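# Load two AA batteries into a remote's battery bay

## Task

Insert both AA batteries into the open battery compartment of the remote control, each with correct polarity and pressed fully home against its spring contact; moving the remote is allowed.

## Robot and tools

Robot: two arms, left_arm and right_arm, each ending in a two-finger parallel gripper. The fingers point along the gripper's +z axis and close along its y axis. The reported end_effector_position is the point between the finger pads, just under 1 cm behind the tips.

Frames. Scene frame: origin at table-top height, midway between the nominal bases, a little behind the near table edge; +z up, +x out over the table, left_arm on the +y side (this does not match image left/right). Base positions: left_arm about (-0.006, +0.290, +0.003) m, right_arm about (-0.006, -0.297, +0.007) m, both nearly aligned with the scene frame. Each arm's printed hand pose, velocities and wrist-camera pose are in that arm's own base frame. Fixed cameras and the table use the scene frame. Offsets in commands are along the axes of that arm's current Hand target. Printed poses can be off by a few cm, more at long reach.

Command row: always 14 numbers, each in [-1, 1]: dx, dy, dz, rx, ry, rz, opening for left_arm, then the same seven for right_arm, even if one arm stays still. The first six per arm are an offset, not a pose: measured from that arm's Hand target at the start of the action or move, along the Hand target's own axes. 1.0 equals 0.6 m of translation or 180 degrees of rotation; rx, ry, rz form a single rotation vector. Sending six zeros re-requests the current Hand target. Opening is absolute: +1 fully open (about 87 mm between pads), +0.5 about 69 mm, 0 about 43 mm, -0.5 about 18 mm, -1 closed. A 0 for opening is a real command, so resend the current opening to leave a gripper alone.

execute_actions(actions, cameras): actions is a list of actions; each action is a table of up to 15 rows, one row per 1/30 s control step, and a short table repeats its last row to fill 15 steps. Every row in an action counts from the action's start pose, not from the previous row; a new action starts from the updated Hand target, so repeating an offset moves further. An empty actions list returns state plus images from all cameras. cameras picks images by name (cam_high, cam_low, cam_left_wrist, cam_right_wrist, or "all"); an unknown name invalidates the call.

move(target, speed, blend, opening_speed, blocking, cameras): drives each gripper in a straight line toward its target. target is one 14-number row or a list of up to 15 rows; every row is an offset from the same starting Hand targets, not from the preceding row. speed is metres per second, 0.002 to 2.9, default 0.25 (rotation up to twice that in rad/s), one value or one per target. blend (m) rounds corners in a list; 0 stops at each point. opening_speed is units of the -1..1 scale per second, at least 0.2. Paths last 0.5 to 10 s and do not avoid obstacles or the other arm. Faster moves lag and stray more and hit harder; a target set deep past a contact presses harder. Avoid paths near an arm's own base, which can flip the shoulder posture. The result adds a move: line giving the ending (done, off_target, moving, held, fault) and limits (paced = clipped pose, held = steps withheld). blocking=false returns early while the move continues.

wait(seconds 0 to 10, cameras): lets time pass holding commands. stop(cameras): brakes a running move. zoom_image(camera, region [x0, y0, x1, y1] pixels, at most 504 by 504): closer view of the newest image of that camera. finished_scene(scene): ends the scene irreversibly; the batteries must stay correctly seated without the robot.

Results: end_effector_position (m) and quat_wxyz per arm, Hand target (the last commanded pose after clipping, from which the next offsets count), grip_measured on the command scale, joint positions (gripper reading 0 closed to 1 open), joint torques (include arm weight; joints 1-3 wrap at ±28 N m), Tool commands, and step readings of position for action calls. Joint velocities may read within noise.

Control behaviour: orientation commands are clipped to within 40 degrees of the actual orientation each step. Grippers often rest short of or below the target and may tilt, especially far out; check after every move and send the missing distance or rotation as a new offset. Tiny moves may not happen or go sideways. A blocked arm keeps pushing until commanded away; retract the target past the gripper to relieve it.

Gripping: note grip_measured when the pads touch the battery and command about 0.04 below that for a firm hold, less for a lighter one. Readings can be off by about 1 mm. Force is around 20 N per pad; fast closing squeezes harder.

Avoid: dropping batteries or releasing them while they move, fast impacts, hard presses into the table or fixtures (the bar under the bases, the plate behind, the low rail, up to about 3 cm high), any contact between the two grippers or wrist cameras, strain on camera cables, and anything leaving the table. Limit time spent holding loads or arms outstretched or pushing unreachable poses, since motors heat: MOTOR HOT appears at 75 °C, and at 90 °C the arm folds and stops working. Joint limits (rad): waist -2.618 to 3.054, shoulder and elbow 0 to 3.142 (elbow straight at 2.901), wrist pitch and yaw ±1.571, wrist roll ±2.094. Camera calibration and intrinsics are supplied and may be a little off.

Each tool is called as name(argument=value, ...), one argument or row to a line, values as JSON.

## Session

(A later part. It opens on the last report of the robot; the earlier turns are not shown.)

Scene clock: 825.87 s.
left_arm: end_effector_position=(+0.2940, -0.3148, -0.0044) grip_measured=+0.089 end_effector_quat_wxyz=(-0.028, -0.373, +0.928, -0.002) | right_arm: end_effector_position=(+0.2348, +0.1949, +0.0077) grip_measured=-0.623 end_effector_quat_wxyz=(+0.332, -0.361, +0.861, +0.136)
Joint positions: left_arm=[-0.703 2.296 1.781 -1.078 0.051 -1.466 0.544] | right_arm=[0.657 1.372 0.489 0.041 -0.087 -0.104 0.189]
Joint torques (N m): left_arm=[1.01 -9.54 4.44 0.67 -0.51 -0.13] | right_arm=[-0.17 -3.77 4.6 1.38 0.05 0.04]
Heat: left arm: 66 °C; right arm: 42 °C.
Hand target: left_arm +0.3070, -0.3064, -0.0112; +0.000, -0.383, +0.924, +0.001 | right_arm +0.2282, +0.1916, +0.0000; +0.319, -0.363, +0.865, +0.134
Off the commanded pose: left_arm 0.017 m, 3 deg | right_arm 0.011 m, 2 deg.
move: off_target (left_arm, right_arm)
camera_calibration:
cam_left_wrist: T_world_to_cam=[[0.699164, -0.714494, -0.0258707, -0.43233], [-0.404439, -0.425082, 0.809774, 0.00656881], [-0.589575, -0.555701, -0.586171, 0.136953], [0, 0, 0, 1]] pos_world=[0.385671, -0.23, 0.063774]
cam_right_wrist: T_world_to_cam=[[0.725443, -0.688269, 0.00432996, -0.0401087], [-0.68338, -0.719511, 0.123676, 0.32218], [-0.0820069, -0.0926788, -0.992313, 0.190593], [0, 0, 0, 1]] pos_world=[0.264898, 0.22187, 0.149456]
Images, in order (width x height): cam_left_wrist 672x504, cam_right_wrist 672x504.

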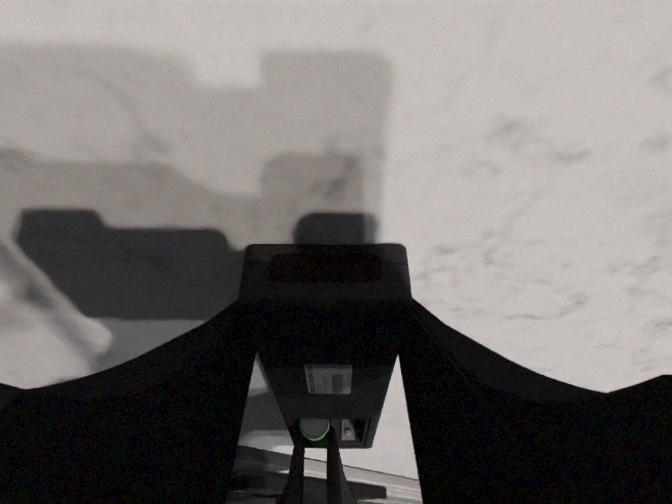

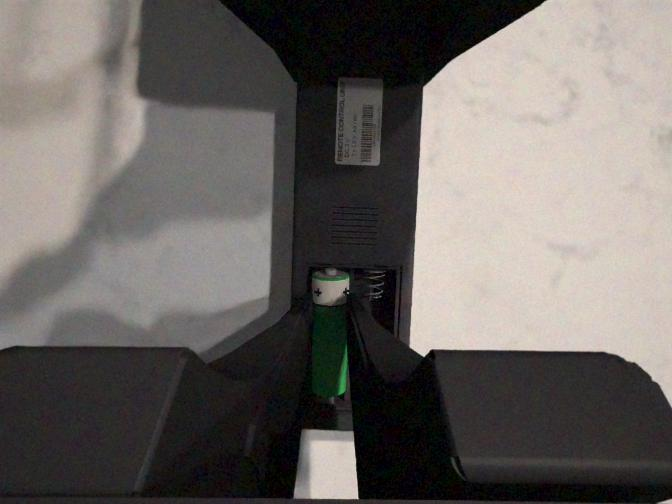

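move(
  target=[0,0,0,0,0,0,0.05, -0.0034,0,-0.0055,0,0,0,-0.5],
  speed=0.05,
  opening_speed=0.25,
  cameras=["cam_right_wrist","cam_left_wrist"],
)

zoom_image(
  camera="cam_right_wrist",
  region=[260, 220, 420, 460],
)

zoom_image(
  camera="cam_left_wrist",
  region=[270, 400, 390, 490],
)

Scene clock: 834.73 s.
left_arm: end_effector_position=(+0.2940, -0.3148, -0.0044) grip_measured=+0.089 end_effector_quat_wxyz=(-0.028, -0.373, +0.928, -0.002) | right_arm: end_effector_position=(+0.2351, +0.1951, +0.0082) grip_measured=-0.500 end_effector_quat_wxyz=(+0.333, -0.361, +0.860, +0.137)
Joint positions: left_arm=[-0.703 2.296 1.781 -1.078 0.051 -1.466 0.544] | right_arm=[0.657 1.371 0.489 0.042 -0.087 -0.104 0.25]
Joint torques (N m): left_arm=[1.09 -9.59 4.41 0.67 -0.5 -0.14] | right_arm=[0.13 -5.09 5.22 1.22 0.1 0.04]
Heat: left arm: 66 °C; right arm: 41 °C.
Hand target: left_arm +0.3070, -0.3064, -0.0112; +0.000, -0.383, +0.924, +0.001 | right_arm +0.2278, +0.1912, +0.0038; +0.319, -0.363, +0.865, +0.134
Off the commanded pose: left_arm 0.017 m, 3 deg | right_arm 0.009 m, 2 deg.
move: off_target (left_arm)
camera_calibration:
cam_left_wrist: T_world_to_cam=[[0.699164, -0.714494, -0.0258707, -0.43233], [-0.404439, -0.425082, 0.809774, 0.00656881], [-0.589575, -0.555701, -0.586171, 0.136953], [0, 0, 0, 1]] pos_world=[0.385671, -0.23, 0.063774]
cam_right_wrist: T_world_to_cam=[[0.725406, -0.688306, 0.00459954, -0.040133], [-0.683597, -0.719629, 0.121777, 0.322483], [-0.0805099, -0.091482, -0.992547, 0.190463], [0, 0, 0, 1]] pos_world=[0.264896, 0.221869, 0.149957]
Images, in order (width x height): cam_left_wrist 672x504, cam_right_wrist 672x504.

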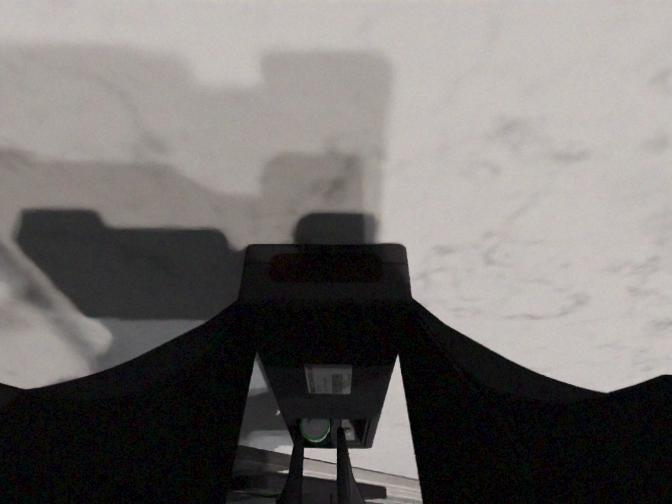

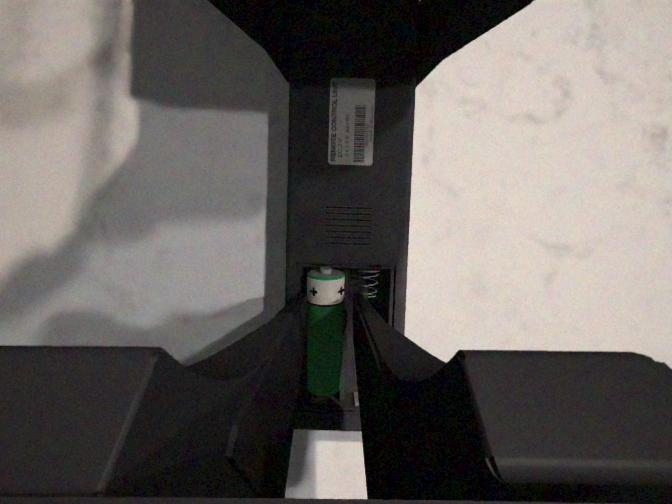

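Scaled by 2.100 from the camera's 672x504 image, which has a finer 960x720 frame.

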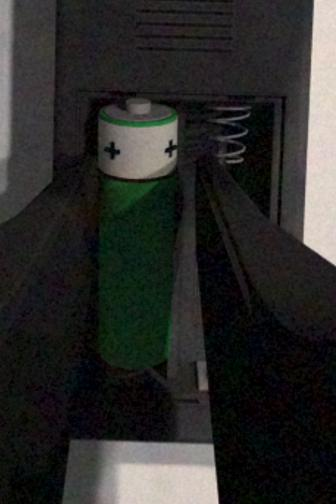

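Scaled by 4.200 from the camera's 672x504 image, which has a finer 960x720 frame.

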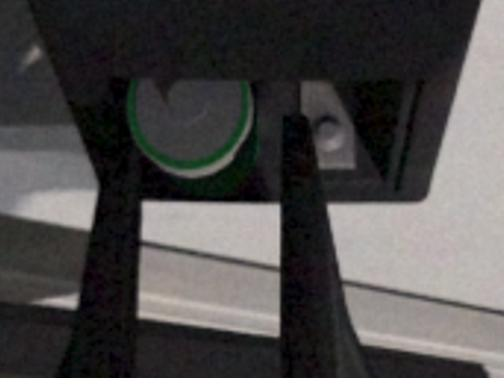

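move(
  target=[0,0,0,0,0,0,0.05, -0.045,0,-0.05,0,0,0,-0.5],
  speed=0.08,
  opening_speed=0.25,
  cameras=["cam_right_wrist","cam_left_wrist"],
)

zoom_image(
  camera="cam_right_wrist",
  region=[260, 200, 420, 440],
)

zoom_image(
  camera="cam_left_wrist",
  region=[270, 400, 390, 490],
)

Scene clock: 840.27 s.
left_arm: end_effector_position=(+0.2940, -0.3148, -0.0044) grip_measured=+0.089 end_effector_quat_wxyz=(-0.028, -0.373, +0.928, -0.002) | right_arm: end_effector_position=(+0.2203, +0.1837, +0.0307) grip_measured=-0.500 end_effector_quat_wxyz=(+0.299, -0.364, +0.873, +0.128)
Joint positions: left_arm=[-0.703 2.296 1.781 -1.078 0.051 -1.466 0.544] | right_arm=[0.657 1.268 0.567 -0.213 -0.087 -0.104 0.25]
Joint torques (N m): left_arm=[1.03 -9.51 4.45 0.67 -0.49 -0.13] | right_arm=[0.44 -5.07 8.06 1.5 0.11 0.02]
Heat: left arm: 66 °C; right arm: 41 °C.
Hand target: left_arm +0.3070, -0.3064, -0.0112; +0.000, -0.383, +0.924, +0.001 | right_arm +0.2285, +0.1919, +0.0441; +0.319, -0.363, +0.865, +0.134
Off the commanded pose: left_arm 0.017 m, 3 deg | right_arm 0.018 m, 3 deg.
move: off_target (left_arm, right_arm)
camera_calibration:
cam_left_wrist: T_world_to_cam=[[0.699164, -0.714494, -0.0258707, -0.43233], [-0.404439, -0.425082, 0.809774, 0.00656881], [-0.589575, -0.555701, -0.586171, 0.136953], [0, 0, 0, 1]] pos_world=[0.385671, -0.23, 0.063774]
cam_right_wrist: T_world_to_cam=[[0.725367, -0.688328, -0.00694042, -0.0370647], [-0.674244, -0.712485, 0.194323, 0.295883], [-0.138703, -0.136276, -0.980913, 0.231366], [0, 0, 0, 1]] pos_world=[0.258474, 0.216829, 0.169196]
Images, in order (width x height): cam_left_wrist 672x504, cam_right_wrist 672x504.

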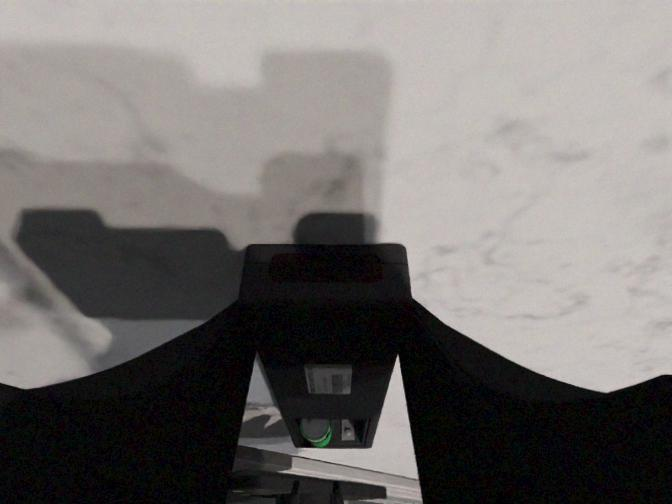

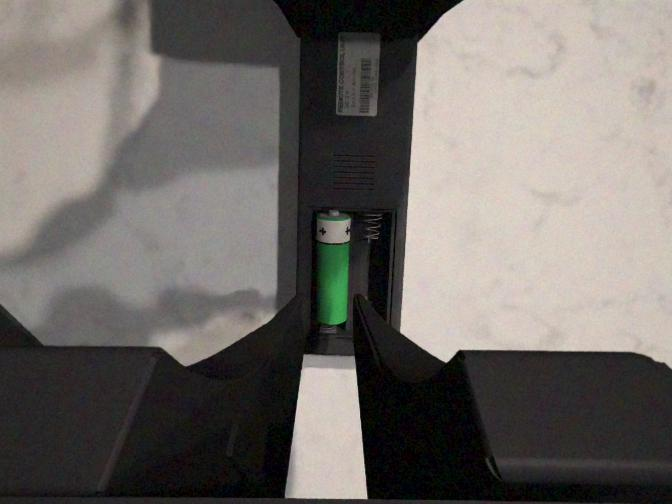

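Scaled by 2.100 from the camera's 672x504 image, which has a finer 960x720 frame.

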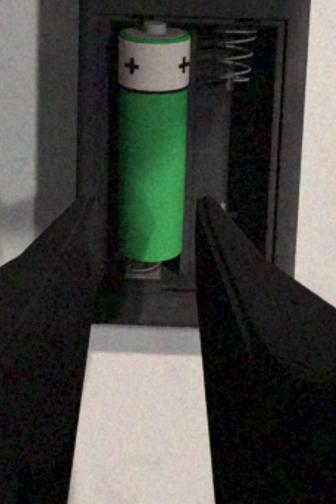

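Scaled by 4.200 from the camera's 672x504 image, which has a finer 960x720 frame.

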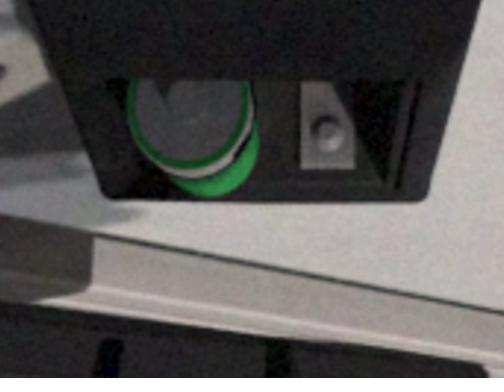

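move(
  target=[0,0,0,0,0,0,0.05, -0.024,-0.002,0.0075,0,0,0,-0.97],
  speed=0.08,
  opening_speed=0.5,
  cameras=["cam_right_wrist","cam_left_wrist"],
)

zoom_image(
  camera="cam_right_wrist",
  region=[260, 200, 420, 440],
)

Scene clock: 856.13 s.
left_arm: end_effector_position=(+0.2940, -0.3148, -0.0044) grip_measured=+0.089 end_effector_quat_wxyz=(-0.028, -0.373, +0.928, -0.002) | right_arm: end_effector_position=(+0.2316, +0.1924, +0.0406) grip_measured=-0.969 end_effector_quat_wxyz=(+0.306, -0.364, +0.870, +0.130)
Joint positions: left_arm=[-0.703 2.296 1.781 -1.078 0.051 -1.466 0.544] | right_arm=[0.657 1.301 0.625 -0.223 -0.087 -0.104 0.015]
Joint torques (N m): left_arm=[1.05 -9.54 4.42 0.67 -0.51 -0.14] | right_arm=[0.59 -3.78 8.16 1.47 0.1 0.05]
Heat: left arm: 66 °C; right arm: 42 °C.
Hand target: left_arm +0.3070, -0.3064, -0.0112; +0.000, -0.383, +0.924, +0.001 | right_arm +0.2391, +0.2009, +0.0501; +0.319, -0.363, +0.865, +0.134
Off the commanded pose: left_arm 0.017 m, 3 deg | right_arm 0.015 m, 2 deg.
move: off_target (left_arm, right_arm)
camera_calibration:
cam_left_wrist: T_world_to_cam=[[0.699164, -0.714494, -0.0258707, -0.43233], [-0.404439, -0.425082, 0.809774, 0.00656881], [-0.589575, -0.555701, -0.586171, 0.136953], [0, 0, 0, 1]] pos_world=[0.385671, -0.23, 0.063774]
cam_right_wrist: T_world_to_cam=[[0.725441, -0.688269, -0.00461189, -0.0392409], [-0.676447, -0.714187, 0.179879, 0.309188], [-0.127099, -0.127372, -0.983678, 0.239516], [0, 0, 0, 1]] pos_world=[0.268058, 0.224317, 0.179809]
Images, in order (width x height): cam_left_wrist 672x504, cam_right_wrist 672x504.

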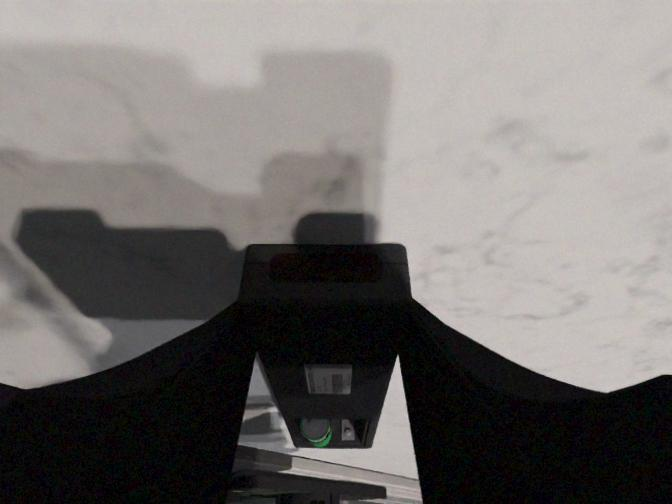

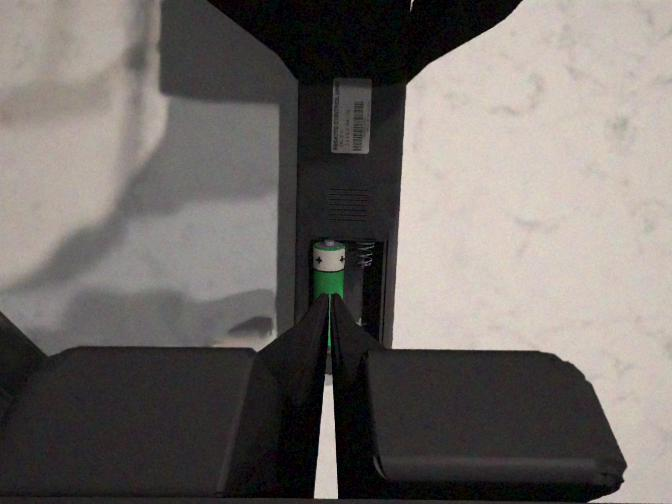

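Scaled by 2.100 from the camera's 672x504 image, which has a finer 960x720 frame.

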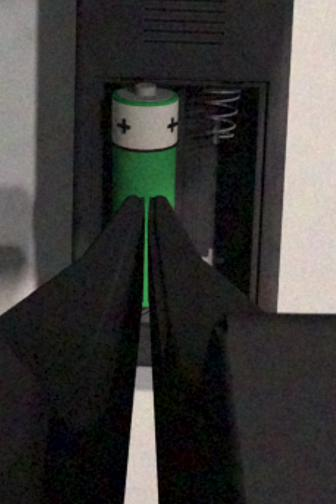

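move(
  target=[0,0,0,0,0,0,0.05, 0.0259,0,0.0349,0,0,0,-0.97],
  speed=0.06,
  cameras=["cam_right_wrist","cam_left_wrist"],
)

zoom_image(
  camera="cam_right_wrist",
  region=[260, 200, 420, 440],
)

zoom_image(
  camera="cam_left_wrist",
  region=[270, 400, 390, 490],
)

Scene clock: 861.50 s.
left_arm: end_effector_position=(+0.2940, -0.3148, -0.0044) grip_measured=+0.089 end_effector_quat_wxyz=(-0.028, -0.373, +0.928, -0.002) | right_arm: end_effector_position=(+0.2375, +0.1969, +0.0222) grip_measured=-0.969 end_effector_quat_wxyz=(+0.310, -0.363, +0.869, +0.131)
Joint positions: left_arm=[-0.703 2.296 1.781 -1.078 0.051 -1.466 0.544] | right_arm=[0.657 1.37 0.587 -0.105 -0.087 -0.104 0.015]
Joint torques (N m): left_arm=[1.06 -9.57 4.42 0.66 -0.5 -0.13] | right_arm=[0.54 -4.1 6.11 1.62 0.11 0.13]
Heat: left arm: 66 °C; right arm: 42 °C.
Hand target: left_arm +0.3070, -0.3064, -0.0112; +0.000, -0.383, +0.924, +0.001 | right_arm +0.2403, +0.2022, +0.0239; +0.319, -0.363, +0.865, +0.134
Off the commanded pose: left_arm 0.017 m, 3 deg | right_arm 0.006 m, 1 deg.
move: off_target (left_arm)
camera_calibration:
cam_left_wrist: T_world_to_cam=[[0.699164, -0.714494, -0.0258707, -0.43233], [-0.404439, -0.425082, 0.809774, 0.00656881], [-0.589575, -0.555701, -0.586171, 0.136953], [0, 0, 0, 1]] pos_world=[0.385671, -0.23, 0.063774]
cam_right_wrist: T_world_to_cam=[[0.725432, -0.688287, -0.00304146, -0.0405736], [-0.677911, -0.715248, 0.169874, 0.320472], [-0.119098, -0.121171, -0.985461, 0.219675], [0, 0, 0, 1]] pos_world=[0.272848, 0.227909, 0.161918]
Images, in order (width x height): cam_left_wrist 672x504, cam_right_wrist 672x504.

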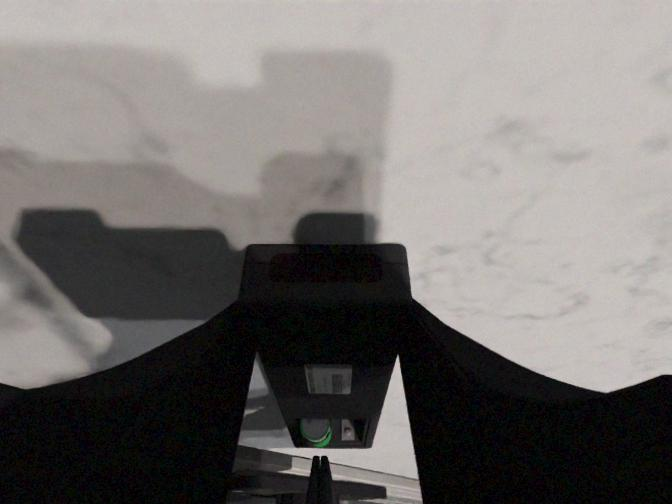

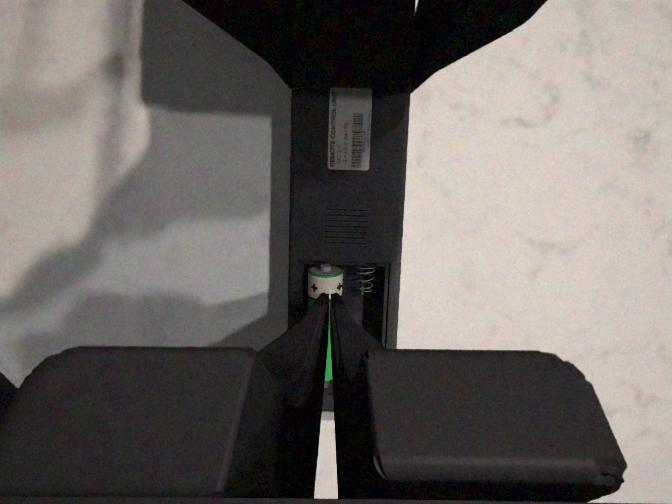

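Scaled by 2.100 from the camera's 672x504 image, which has a finer 960x720 frame.

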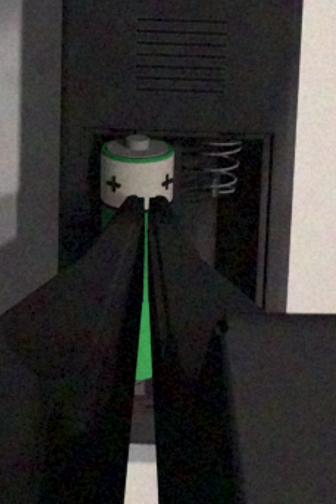

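Scaled by 4.200 from the camera's 672x504 image, which has a finer 960x720 frame.

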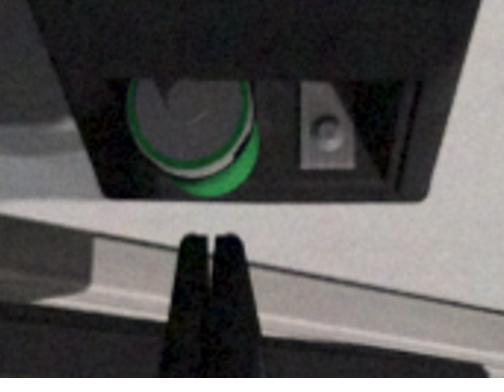

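move(
  target=[0,0,0,0,0,0,0.05, 0.013,0.004,0.0152,0,0,0,-0.97],
  speed=0.05,
  cameras=["cam_right_wrist","cam_left_wrist"],
)

zoom_image(
  camera="cam_right_wrist",
  region=[260, 200, 420, 440],
)

zoom_image(
  camera="cam_left_wrist",
  region=[270, 400, 390, 490],
)

Scene clock: 868.37 s.
left_arm: end_effector_position=(+0.2940, -0.3148, -0.0044) grip_measured=+0.089 end_effector_quat_wxyz=(-0.028, -0.373, +0.928, -0.002) | right_arm: end_effector_position=(+0.2400, +0.2032, +0.0165) grip_measured=-0.969 end_effector_quat_wxyz=(+0.322, -0.367, +0.862, +0.136)
Joint positions: left_arm=[-0.703 2.296 1.781 -1.078 0.051 -1.466 0.544] | right_arm=[0.668 1.396 0.564 -0.029 -0.087 -0.104 0.015]
Joint torques (N m): left_arm=[1.03 -9.52 4.41 0.66 -0.51 -0.14] | right_arm=[0.46 -3.56 5.26 1.57 0.17 0.19]
Heat: left arm: 66 °C; right arm: 43 °C.
Hand target: left_arm +0.3070, -0.3064, -0.0111; +0.000, -0.383, +0.924, +0.001 | right_arm +0.2387, +0.2039, +0.0121; +0.319, -0.363, +0.865, +0.134
Off the commanded pose: left_arm 0.017 m, 3 deg | right_arm 0.005 m, 1 deg.
move: off_target (left_arm)
camera_calibration:
cam_left_wrist: T_world_to_cam=[[0.699164, -0.714494, -0.0258707, -0.43233], [-0.404439, -0.425082, 0.809774, 0.00656881], [-0.589575, -0.555701, -0.586171, 0.136953], [0, 0, 0, 1]] pos_world=[0.385671, -0.23, 0.063774]
cam_right_wrist: T_world_to_cam=[[0.733017, -0.680209, 0.00114739, -0.0415641], [-0.673293, -0.725321, 0.143478, 0.32905], [-0.0967625, -0.105944, -0.989653, 0.206743], [0, 0, 0, 1]] pos_world=[0.272019, 0.232298, 0.15744]
Images, in order (width x height): cam_left_wrist 672x504, cam_right_wrist 672x504.

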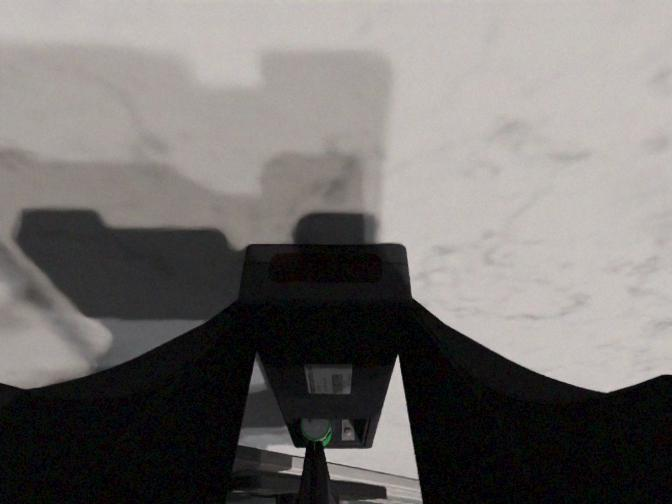

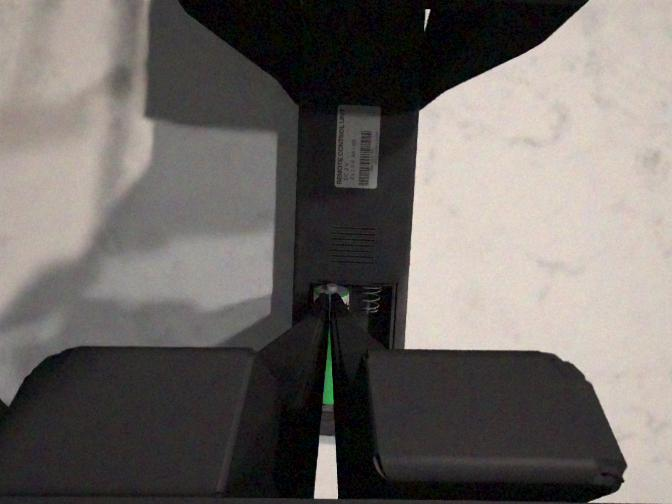

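Scaled by 2.100 from the camera's 672x504 image, which has a finer 960x720 frame.

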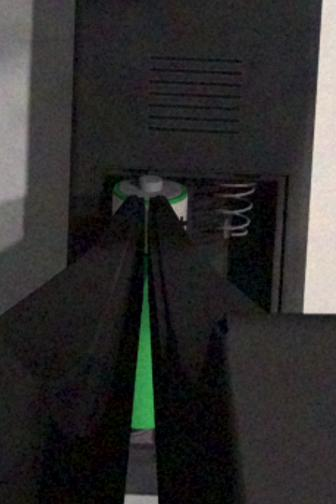

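Scaled by 4.200 from the camera's 672x504 image, which has a finer 960x720 frame.

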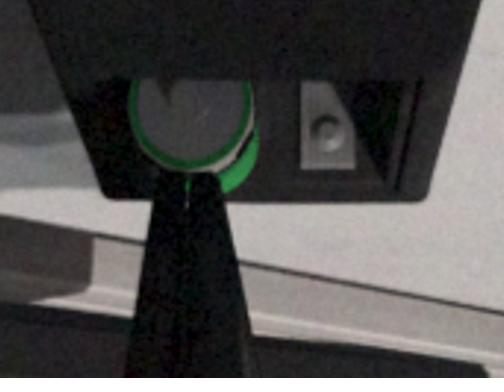

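move(
  target=[0,0,0,0,0,0,0.05, 0.0193,-0.001,0.0097,0,0,0,-0.97],
  speed=0.05,
  cameras=["cam_right_wrist","cam_left_wrist"],
)

zoom_image(
  camera="cam_right_wrist",
  region=[260, 200, 420, 440],
)

zoom_image(
  camera="cam_left_wrist",
  region=[270, 400, 390, 490],
)

Scene clock: 873.40 s.
left_arm: end_effector_position=(+0.2940, -0.3148, -0.0044) grip_measured=+0.089 end_effector_quat_wxyz=(-0.028, -0.373, +0.928, -0.002) | right_arm: end_effector_position=(+0.2464, +0.2076, +0.0136) grip_measured=-0.969 end_effector_quat_wxyz=(+0.347, -0.364, +0.853, +0.141)
Joint positions: left_arm=[-0.703 2.296 1.781 -1.078 0.051 -1.466 0.544] | right_arm=[0.668 1.412 0.526 0.079 -0.084 -0.104 0.015]
Joint torques (N m): left_arm=[1.07 -9.57 4.45 0.66 -0.5 -0.14] | right_arm=[-0.09 -3.73 4.79 1.16 0.12 0.13]
Heat: left arm: 66 °C; right arm: 42 °C.
Hand target: left_arm +0.3070, -0.3064, -0.0111; +0.000, -0.383, +0.924, +0.001 | right_arm +0.2355, +0.1998, +0.0000; +0.319, -0.363, +0.865, +0.134
Off the commanded pose: left_arm 0.017 m, 3 deg | right_arm 0.019 m, 4 deg.
move: off_target (left_arm, right_arm)
camera_calibration:
cam_left_wrist: T_world_to_cam=[[0.699164, -0.714494, -0.0258707, -0.43233], [-0.404439, -0.425082, 0.809774, 0.00656881], [-0.589575, -0.555701, -0.586171, 0.136953], [0, 0, 0, 1]] pos_world=[0.385671, -0.23, 0.063774]
cam_right_wrist: T_world_to_cam=[[0.731157, -0.682105, 0.0119558, -0.042653], [-0.680134, -0.727454, 0.0907154, 0.339767], [-0.0531801, -0.0744587, -0.995805, 0.187782], [0, 0, 0, 1]] pos_world=[0.272259, 0.232053, 0.156683]
Images, in order (width x height): cam_left_wrist 672x504, cam_right_wrist 672x504.

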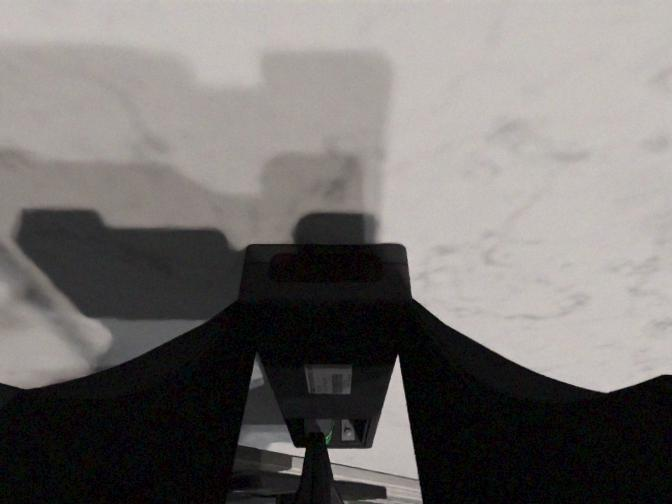

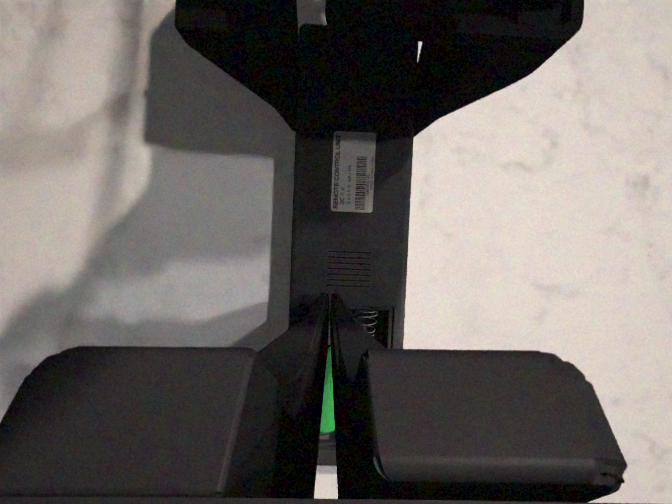

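Scaled by 2.100 from the camera's 672x504 image, which has a finer 960x720 frame.

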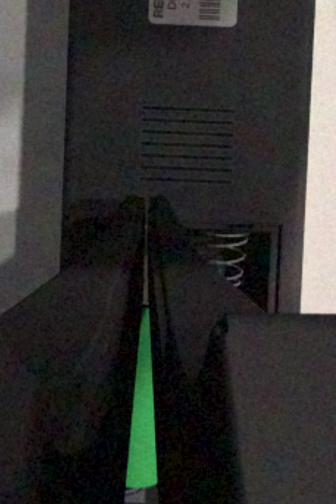

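Scaled by 4.200 from the camera's 672x504 image, which has a finer 960x720 frame.

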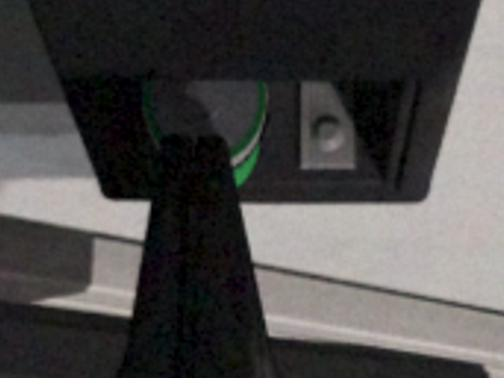

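move(
  target=[
    [0,0,0,0,0,0,0.05, -0.0418,0,-0.041,0,0.0167,0,-0.97],
    [0,0,0,0,0,0,0.05, -0.0115,0.001,0.0,0,0.0222,0,-0.97],
  ],
  speed=0.06,
  cameras=["cam_right_wrist","cam_left_wrist"],
)

zoom_image(
  camera="cam_right_wrist",
  region=[260, 200, 420, 440],
)

zoom_image(
  camera="cam_left_wrist",
  region=[270, 400, 390, 490],
)

Scene clock: 887.33 s.
left_arm: end_effector_position=(+0.2941, -0.3148, -0.0044) grip_measured=+0.089 end_effector_quat_wxyz=(-0.028, -0.373, +0.928, -0.002) | right_arm: end_effector_position=(+0.2468, +0.2081, +0.0137) grip_measured=-0.969 end_effector_quat_wxyz=(+0.307, -0.369, +0.868, +0.128)
Joint positions: left_arm=[-0.703 2.296 1.781 -1.078 0.05 -1.466 0.544] | right_arm=[0.672 1.46 0.624 -0.062 -0.078 -0.104 0.015]
Joint torques (N m): left_arm=[1.07 -9.54 4.45 0.67 -0.5 -0.13] | right_arm=[0.51 -4.08 4.85 1.32 0.2 0.19]
Heat: left arm: 67 °C; right arm: 42 °C.
Hand target: left_arm +0.3070, -0.3064, -0.0111; +0.000, -0.382, +0.924, +0.001 | right_arm +0.2388, +0.2039, +0.0046; +0.289, -0.367, +0.876, +0.121
Off the commanded pose: left_arm 0.017 m, 3 deg | right_arm 0.013 m, 2 deg.
move: off_target (left_arm, right_arm)
camera_calibration:
cam_left_wrist: T_world_to_cam=[[0.699158, -0.714495, -0.0259735, -0.432322], [-0.4046, -0.425344, 0.809556, 0.00658512], [-0.589472, -0.555499, -0.586468, 0.136978], [0, 0, 0, 1]] pos_world=[0.385671, -0.23, 0.0637733]
cam_right_wrist: T_world_to_cam=[[0.731725, -0.681594, 0.00272038, -0.0426542], [-0.670887, -0.719514, 0.179473, 0.335202], [-0.12037, -0.13315, -0.983759, 0.216474], [0, 0, 0, 1]] pos_world=[0.282151, 0.240933, 0.152915]
Images, in order (width x height): cam_left_wrist 672x504, cam_right_wrist 672x504.

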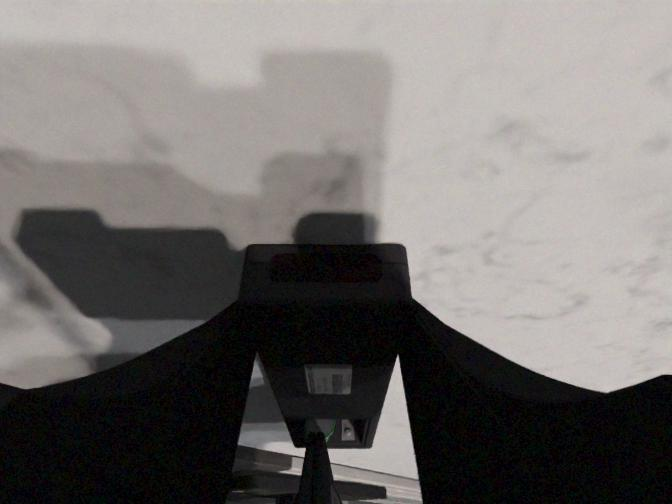

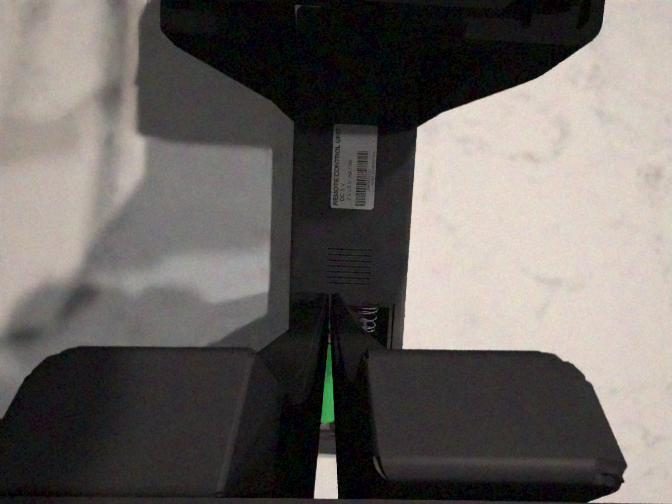

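Scaled by 2.100 from the camera's 672x504 image, which has a finer 960x720 frame.

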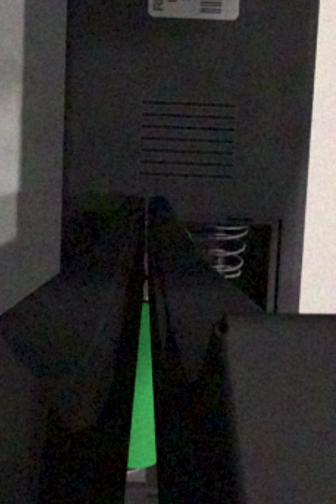

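Scaled by 4.200 from the camera's 672x504 image, which has a finer 960x720 frame.

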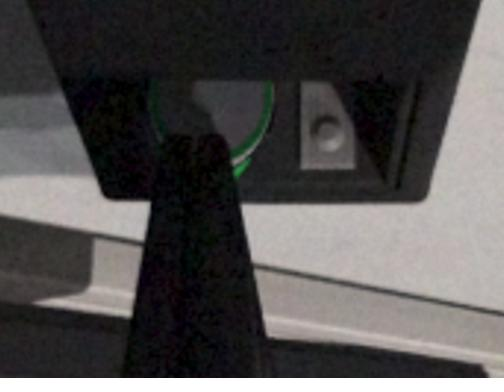

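move(
  target=[
    [0,0,0,0,0,0,0.05, -0.024,-0.004,-0.0445,0,0,0,-0.97],
    [0,0,0,0,0,0,0.05, -0.0065,-0.004,-0.021,0,0,0,-0.97],
  ],
  speed=0.06,
  cameras=["cam_right_wrist","cam_left_wrist"],
)

zoom_image(
  camera="cam_right_wrist",
  region=[260, 200, 420, 440],
)

zoom_image(
  camera="cam_left_wrist",
  region=[270, 400, 390, 490],
)

Scene clock: 895.13 s.
left_arm: end_effector_position=(+0.2941, -0.3148, -0.0044) grip_measured=+0.089 end_effector_quat_wxyz=(-0.028, -0.373, +0.928, -0.002) | right_arm: end_effector_position=(+0.2328, +0.1970, +0.0163) grip_measured=-0.969 end_effector_quat_wxyz=(+0.280, -0.371, +0.877, +0.120)
Joint positions: left_arm=[-0.703 2.296 1.781 -1.078 0.05 -1.466 0.544] | right_arm=[0.672 1.415 0.631 -0.172 -0.078 -0.104 0.015]
Joint torques (N m): left_arm=[1.05 -9.52 4.4 0.67 -0.5 -0.13] | right_arm=[-0.47 -4.25 5.68 1.57 0.02 0.03]
Heat: left arm: 67 °C; right arm: 42 °C.
Hand target: left_arm +0.3070, -0.3064, -0.0111; +0.000, -0.382, +0.924, +0.001 | right_arm +0.2375, +0.1992, +0.0171; +0.289, -0.367, +0.876, +0.121
Off the commanded pose: left_arm 0.017 m, 3 deg | right_arm 0.005 m, 1 deg.
move: off_target (left_arm)
camera_calibration:
cam_left_wrist: T_world_to_cam=[[0.699158, -0.714495, -0.0259735, -0.432322], [-0.4046, -0.425344, 0.809556, 0.00658512], [-0.589472, -0.555499, -0.586468, 0.136978], [0, 0, 0, 1]] pos_world=[0.385671, -0.23, 0.0637733]
cam_right_wrist: T_world_to_cam=[[0.731582, -0.681728, -0.00595623, -0.0397942], [-0.66147, -0.711903, 0.235907, 0.312824], [-0.165065, -0.168645, -0.971757, 0.233081], [0, 0, 0, 1]] pos_world=[0.27451, 0.23488, 0.152463]
Images, in order (width x height): cam_left_wrist 672x504, cam_right_wrist 672x504.

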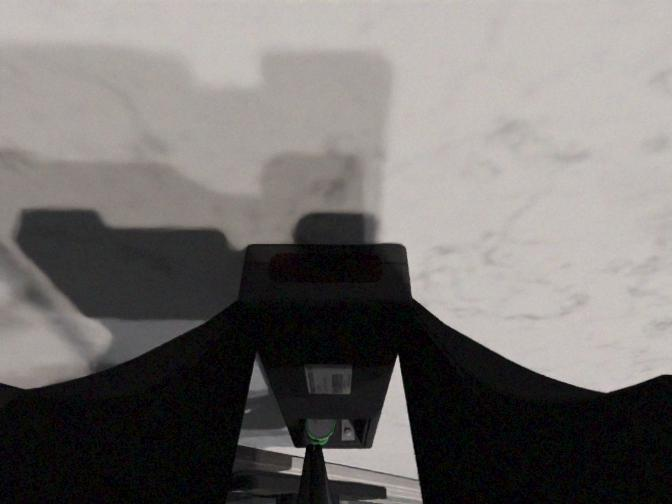

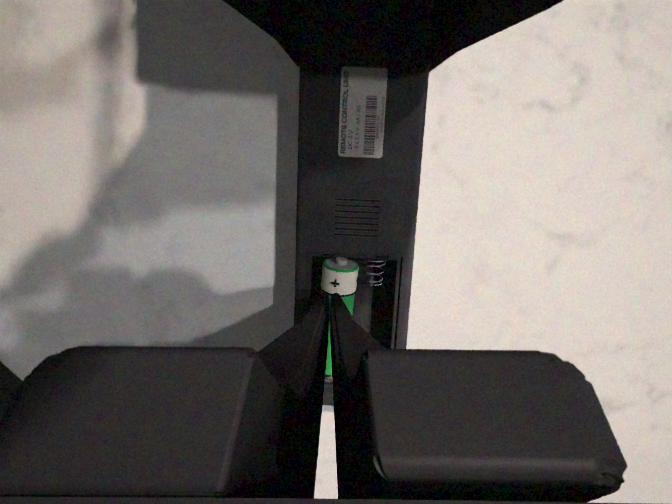

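Scaled by 2.100 from the camera's 672x504 image, which has a finer 960x720 frame.

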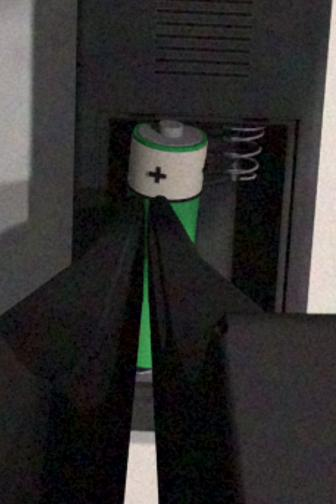

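Scaled by 4.200 from the camera's 672x504 image, which has a finer 960x720 frame.

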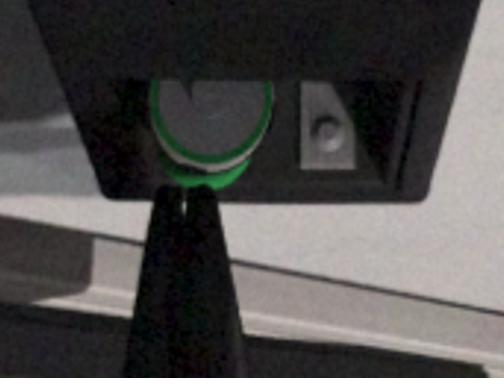

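move(
  target=[
    [0,0,0,0,0,0,0.05, -0.0107,-0.0108,-0.0087,0,0,0,-0.97],
    [0,0,0,0,0,0,0.05, 0.0129,-0.0108,0.0174,0,0,0,-0.97],
  ],
  speed=0.05,
  cameras=["cam_right_wrist","cam_left_wrist"],
)

zoom_image(
  camera="cam_right_wrist",
  region=[260, 200, 420, 440],
)

zoom_image(
  camera="cam_left_wrist",
  region=[270, 400, 390, 490],
)

Scene clock: 903.00 s.
left_arm: end_effector_position=(+0.2943, -0.3146, -0.0045) grip_measured=+0.089 end_effector_quat_wxyz=(-0.027, -0.373, +0.927, -0.001) | right_arm: end_effector_position=(+0.2451, +0.2010, +0.0154) grip_measured=-0.969 end_effector_quat_wxyz=(+0.303, -0.364, +0.872, +0.126)
Joint positions: left_arm=[-0.703 2.296 1.781 -1.078 0.048 -1.467 0.544] | right_arm=[0.654 1.436 0.616 -0.086 -0.084 -0.107 0.015]
Joint torques (N m): left_arm=[1.06 -9.55 4.42 0.67 -0.48 -0.12] | right_arm=[-0.94 -2.96 4.42 1.47 0.01 -0.18]
Heat: left arm: 67 °C; right arm: 42 °C.
Hand target: left_arm +0.3070, -0.3064, -0.0111; +0.000, -0.383, +0.924, +0.001 | right_arm +0.2421, +0.1947, +0.0041; +0.289, -0.367, +0.876, +0.121
Off the commanded pose: left_arm 0.016 m, 3 deg | right_arm 0.013 m, 2 deg.
move: off_target (left_arm, right_arm)
camera_calibration:
cam_left_wrist: T_world_to_cam=[[0.699967, -0.713696, -0.0261562, -0.432293], [-0.405151, -0.426985, 0.808416, 0.00641977], [-0.588131, -0.555267, -0.588031, 0.136841], [0, 0, 0, 1]] pos_world=[0.385672, -0.229801, 0.0639696]
cam_right_wrist: T_world_to_cam=[[0.723939, -0.689862, -0.00135964, -0.0427482], [-0.677561, -0.711398, 0.18661, 0.328609], [-0.129702, -0.134173, -0.982433, 0.219441], [0, 0, 0, 1]] pos_world=[0.282062, 0.233724, 0.154206]
Images, in order (width x height): cam_left_wrist 672x504, cam_right_wrist 672x504.

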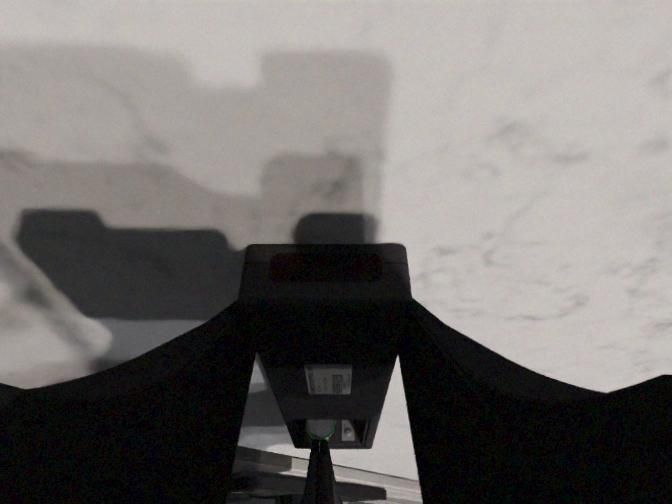

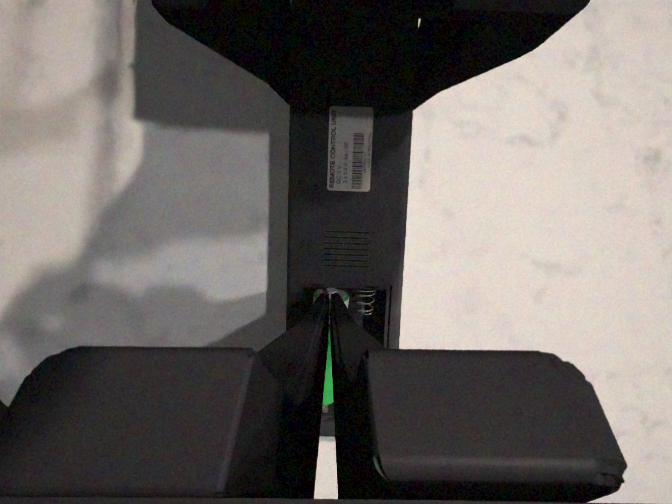

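Scaled by 2.100 from the camera's 672x504 image, which has a finer 960x720 frame.

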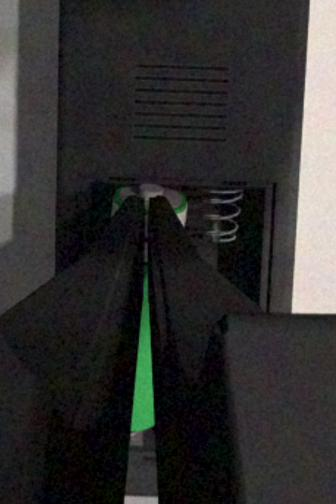

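Scaled by 4.200 from the camera's 672x504 image, which has a finer 960x720 frame.

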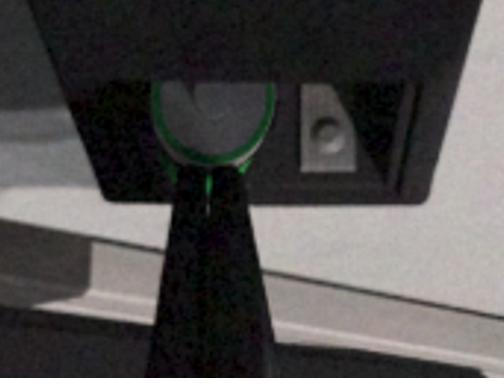

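move(
  target=[0,0,0,0,0,0,0.05, 0.0213,0,0.0007,0,0,0,-0.97],
  speed=0.05,
  cameras=["cam_right_wrist","cam_left_wrist"],
)

zoom_image(
  camera="cam_right_wrist",
  region=[260, 200, 420, 440],
)

zoom_image(
  camera="cam_left_wrist",
  region=[270, 400, 390, 490],
)

Scene clock: 909.80 s.
left_arm: end_effector_position=(+0.2943, -0.3146, -0.0045) grip_measured=+0.089 end_effector_quat_wxyz=(-0.027, -0.373, +0.927, -0.001) | right_arm: end_effector_position=(+0.2454, +0.2008, +0.0146) grip_measured=-0.969 end_effector_quat_wxyz=(+0.319, -0.361, +0.866, +0.134)
Joint positions: left_arm=[-0.703 2.296 1.781 -1.078 0.048 -1.467 0.544] | right_arm=[0.647 1.417 0.575 -0.026 -0.094 -0.107 0.015]
Joint torques (N m): left_arm=[1.06 -9.55 4.45 0.67 -0.47 -0.12] | right_arm=[-0.98 -2.52 3.97 1.34 0.1 -0.26]
Heat: left arm: 67 °C; right arm: 42 °C.
Hand target: left_arm +0.3069, -0.3064, -0.0111; +0.000, -0.383, +0.924, +0.001 | right_arm +0.2351, +0.1874, -0.0039; +0.289, -0.367, +0.876, +0.121
Off the commanded pose: left_arm 0.016 m, 3 deg | right_arm 0.025 m, 4 deg.
move: off_target (left_arm, right_arm)
camera_calibration:
cam_left_wrist: T_world_to_cam=[[0.699967, -0.713696, -0.0261562, -0.432293], [-0.405151, -0.426985, 0.808416, 0.00641977], [-0.588131, -0.555267, -0.588031, 0.136841], [0, 0, 0, 1]] pos_world=[0.385672, -0.229801, 0.0639696]
cam_right_wrist: T_world_to_cam=[[0.723789, -0.690015, -0.00304916, -0.042991], [-0.681983, -0.716024, 0.149026, 0.33134], [-0.105014, -0.105784, -0.988829, 0.207055], [0, 0, 0, 1]] pos_world=[0.278828, 0.229486, 0.155233]
Images, in order (width x height): cam_left_wrist 672x504, cam_right_wrist 672x504.

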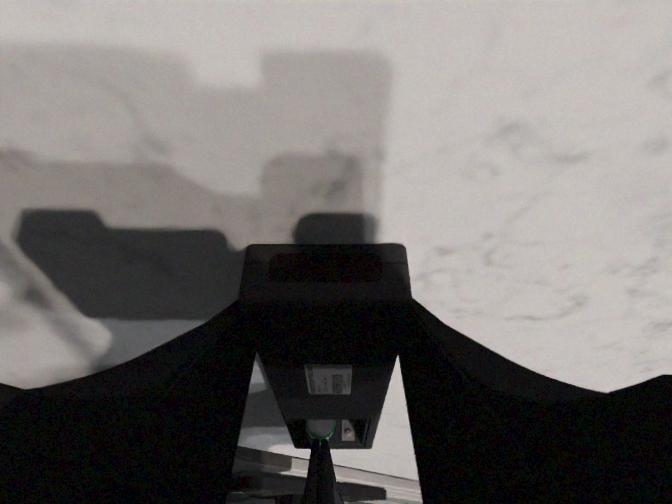

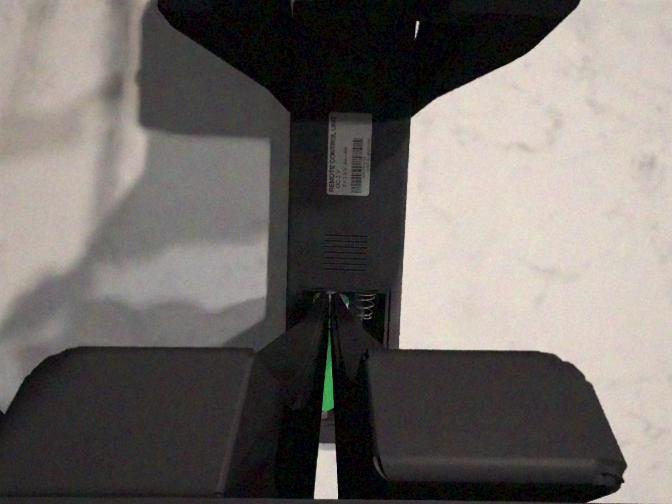

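Scaled by 2.100 from the camera's 672x504 image, which has a finer 960x720 frame.

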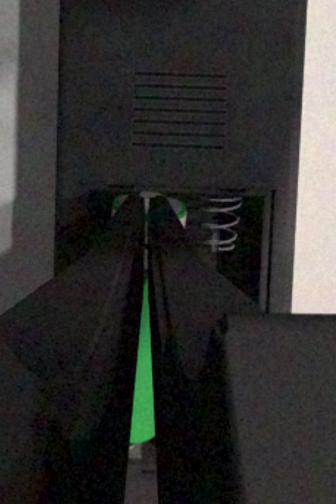

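Scaled by 4.200 from the camera's 672x504 image, which has a finer 960x720 frame.

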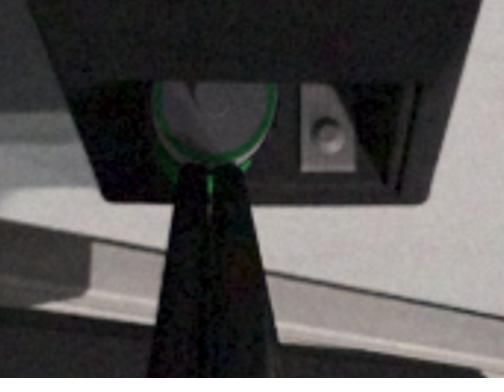

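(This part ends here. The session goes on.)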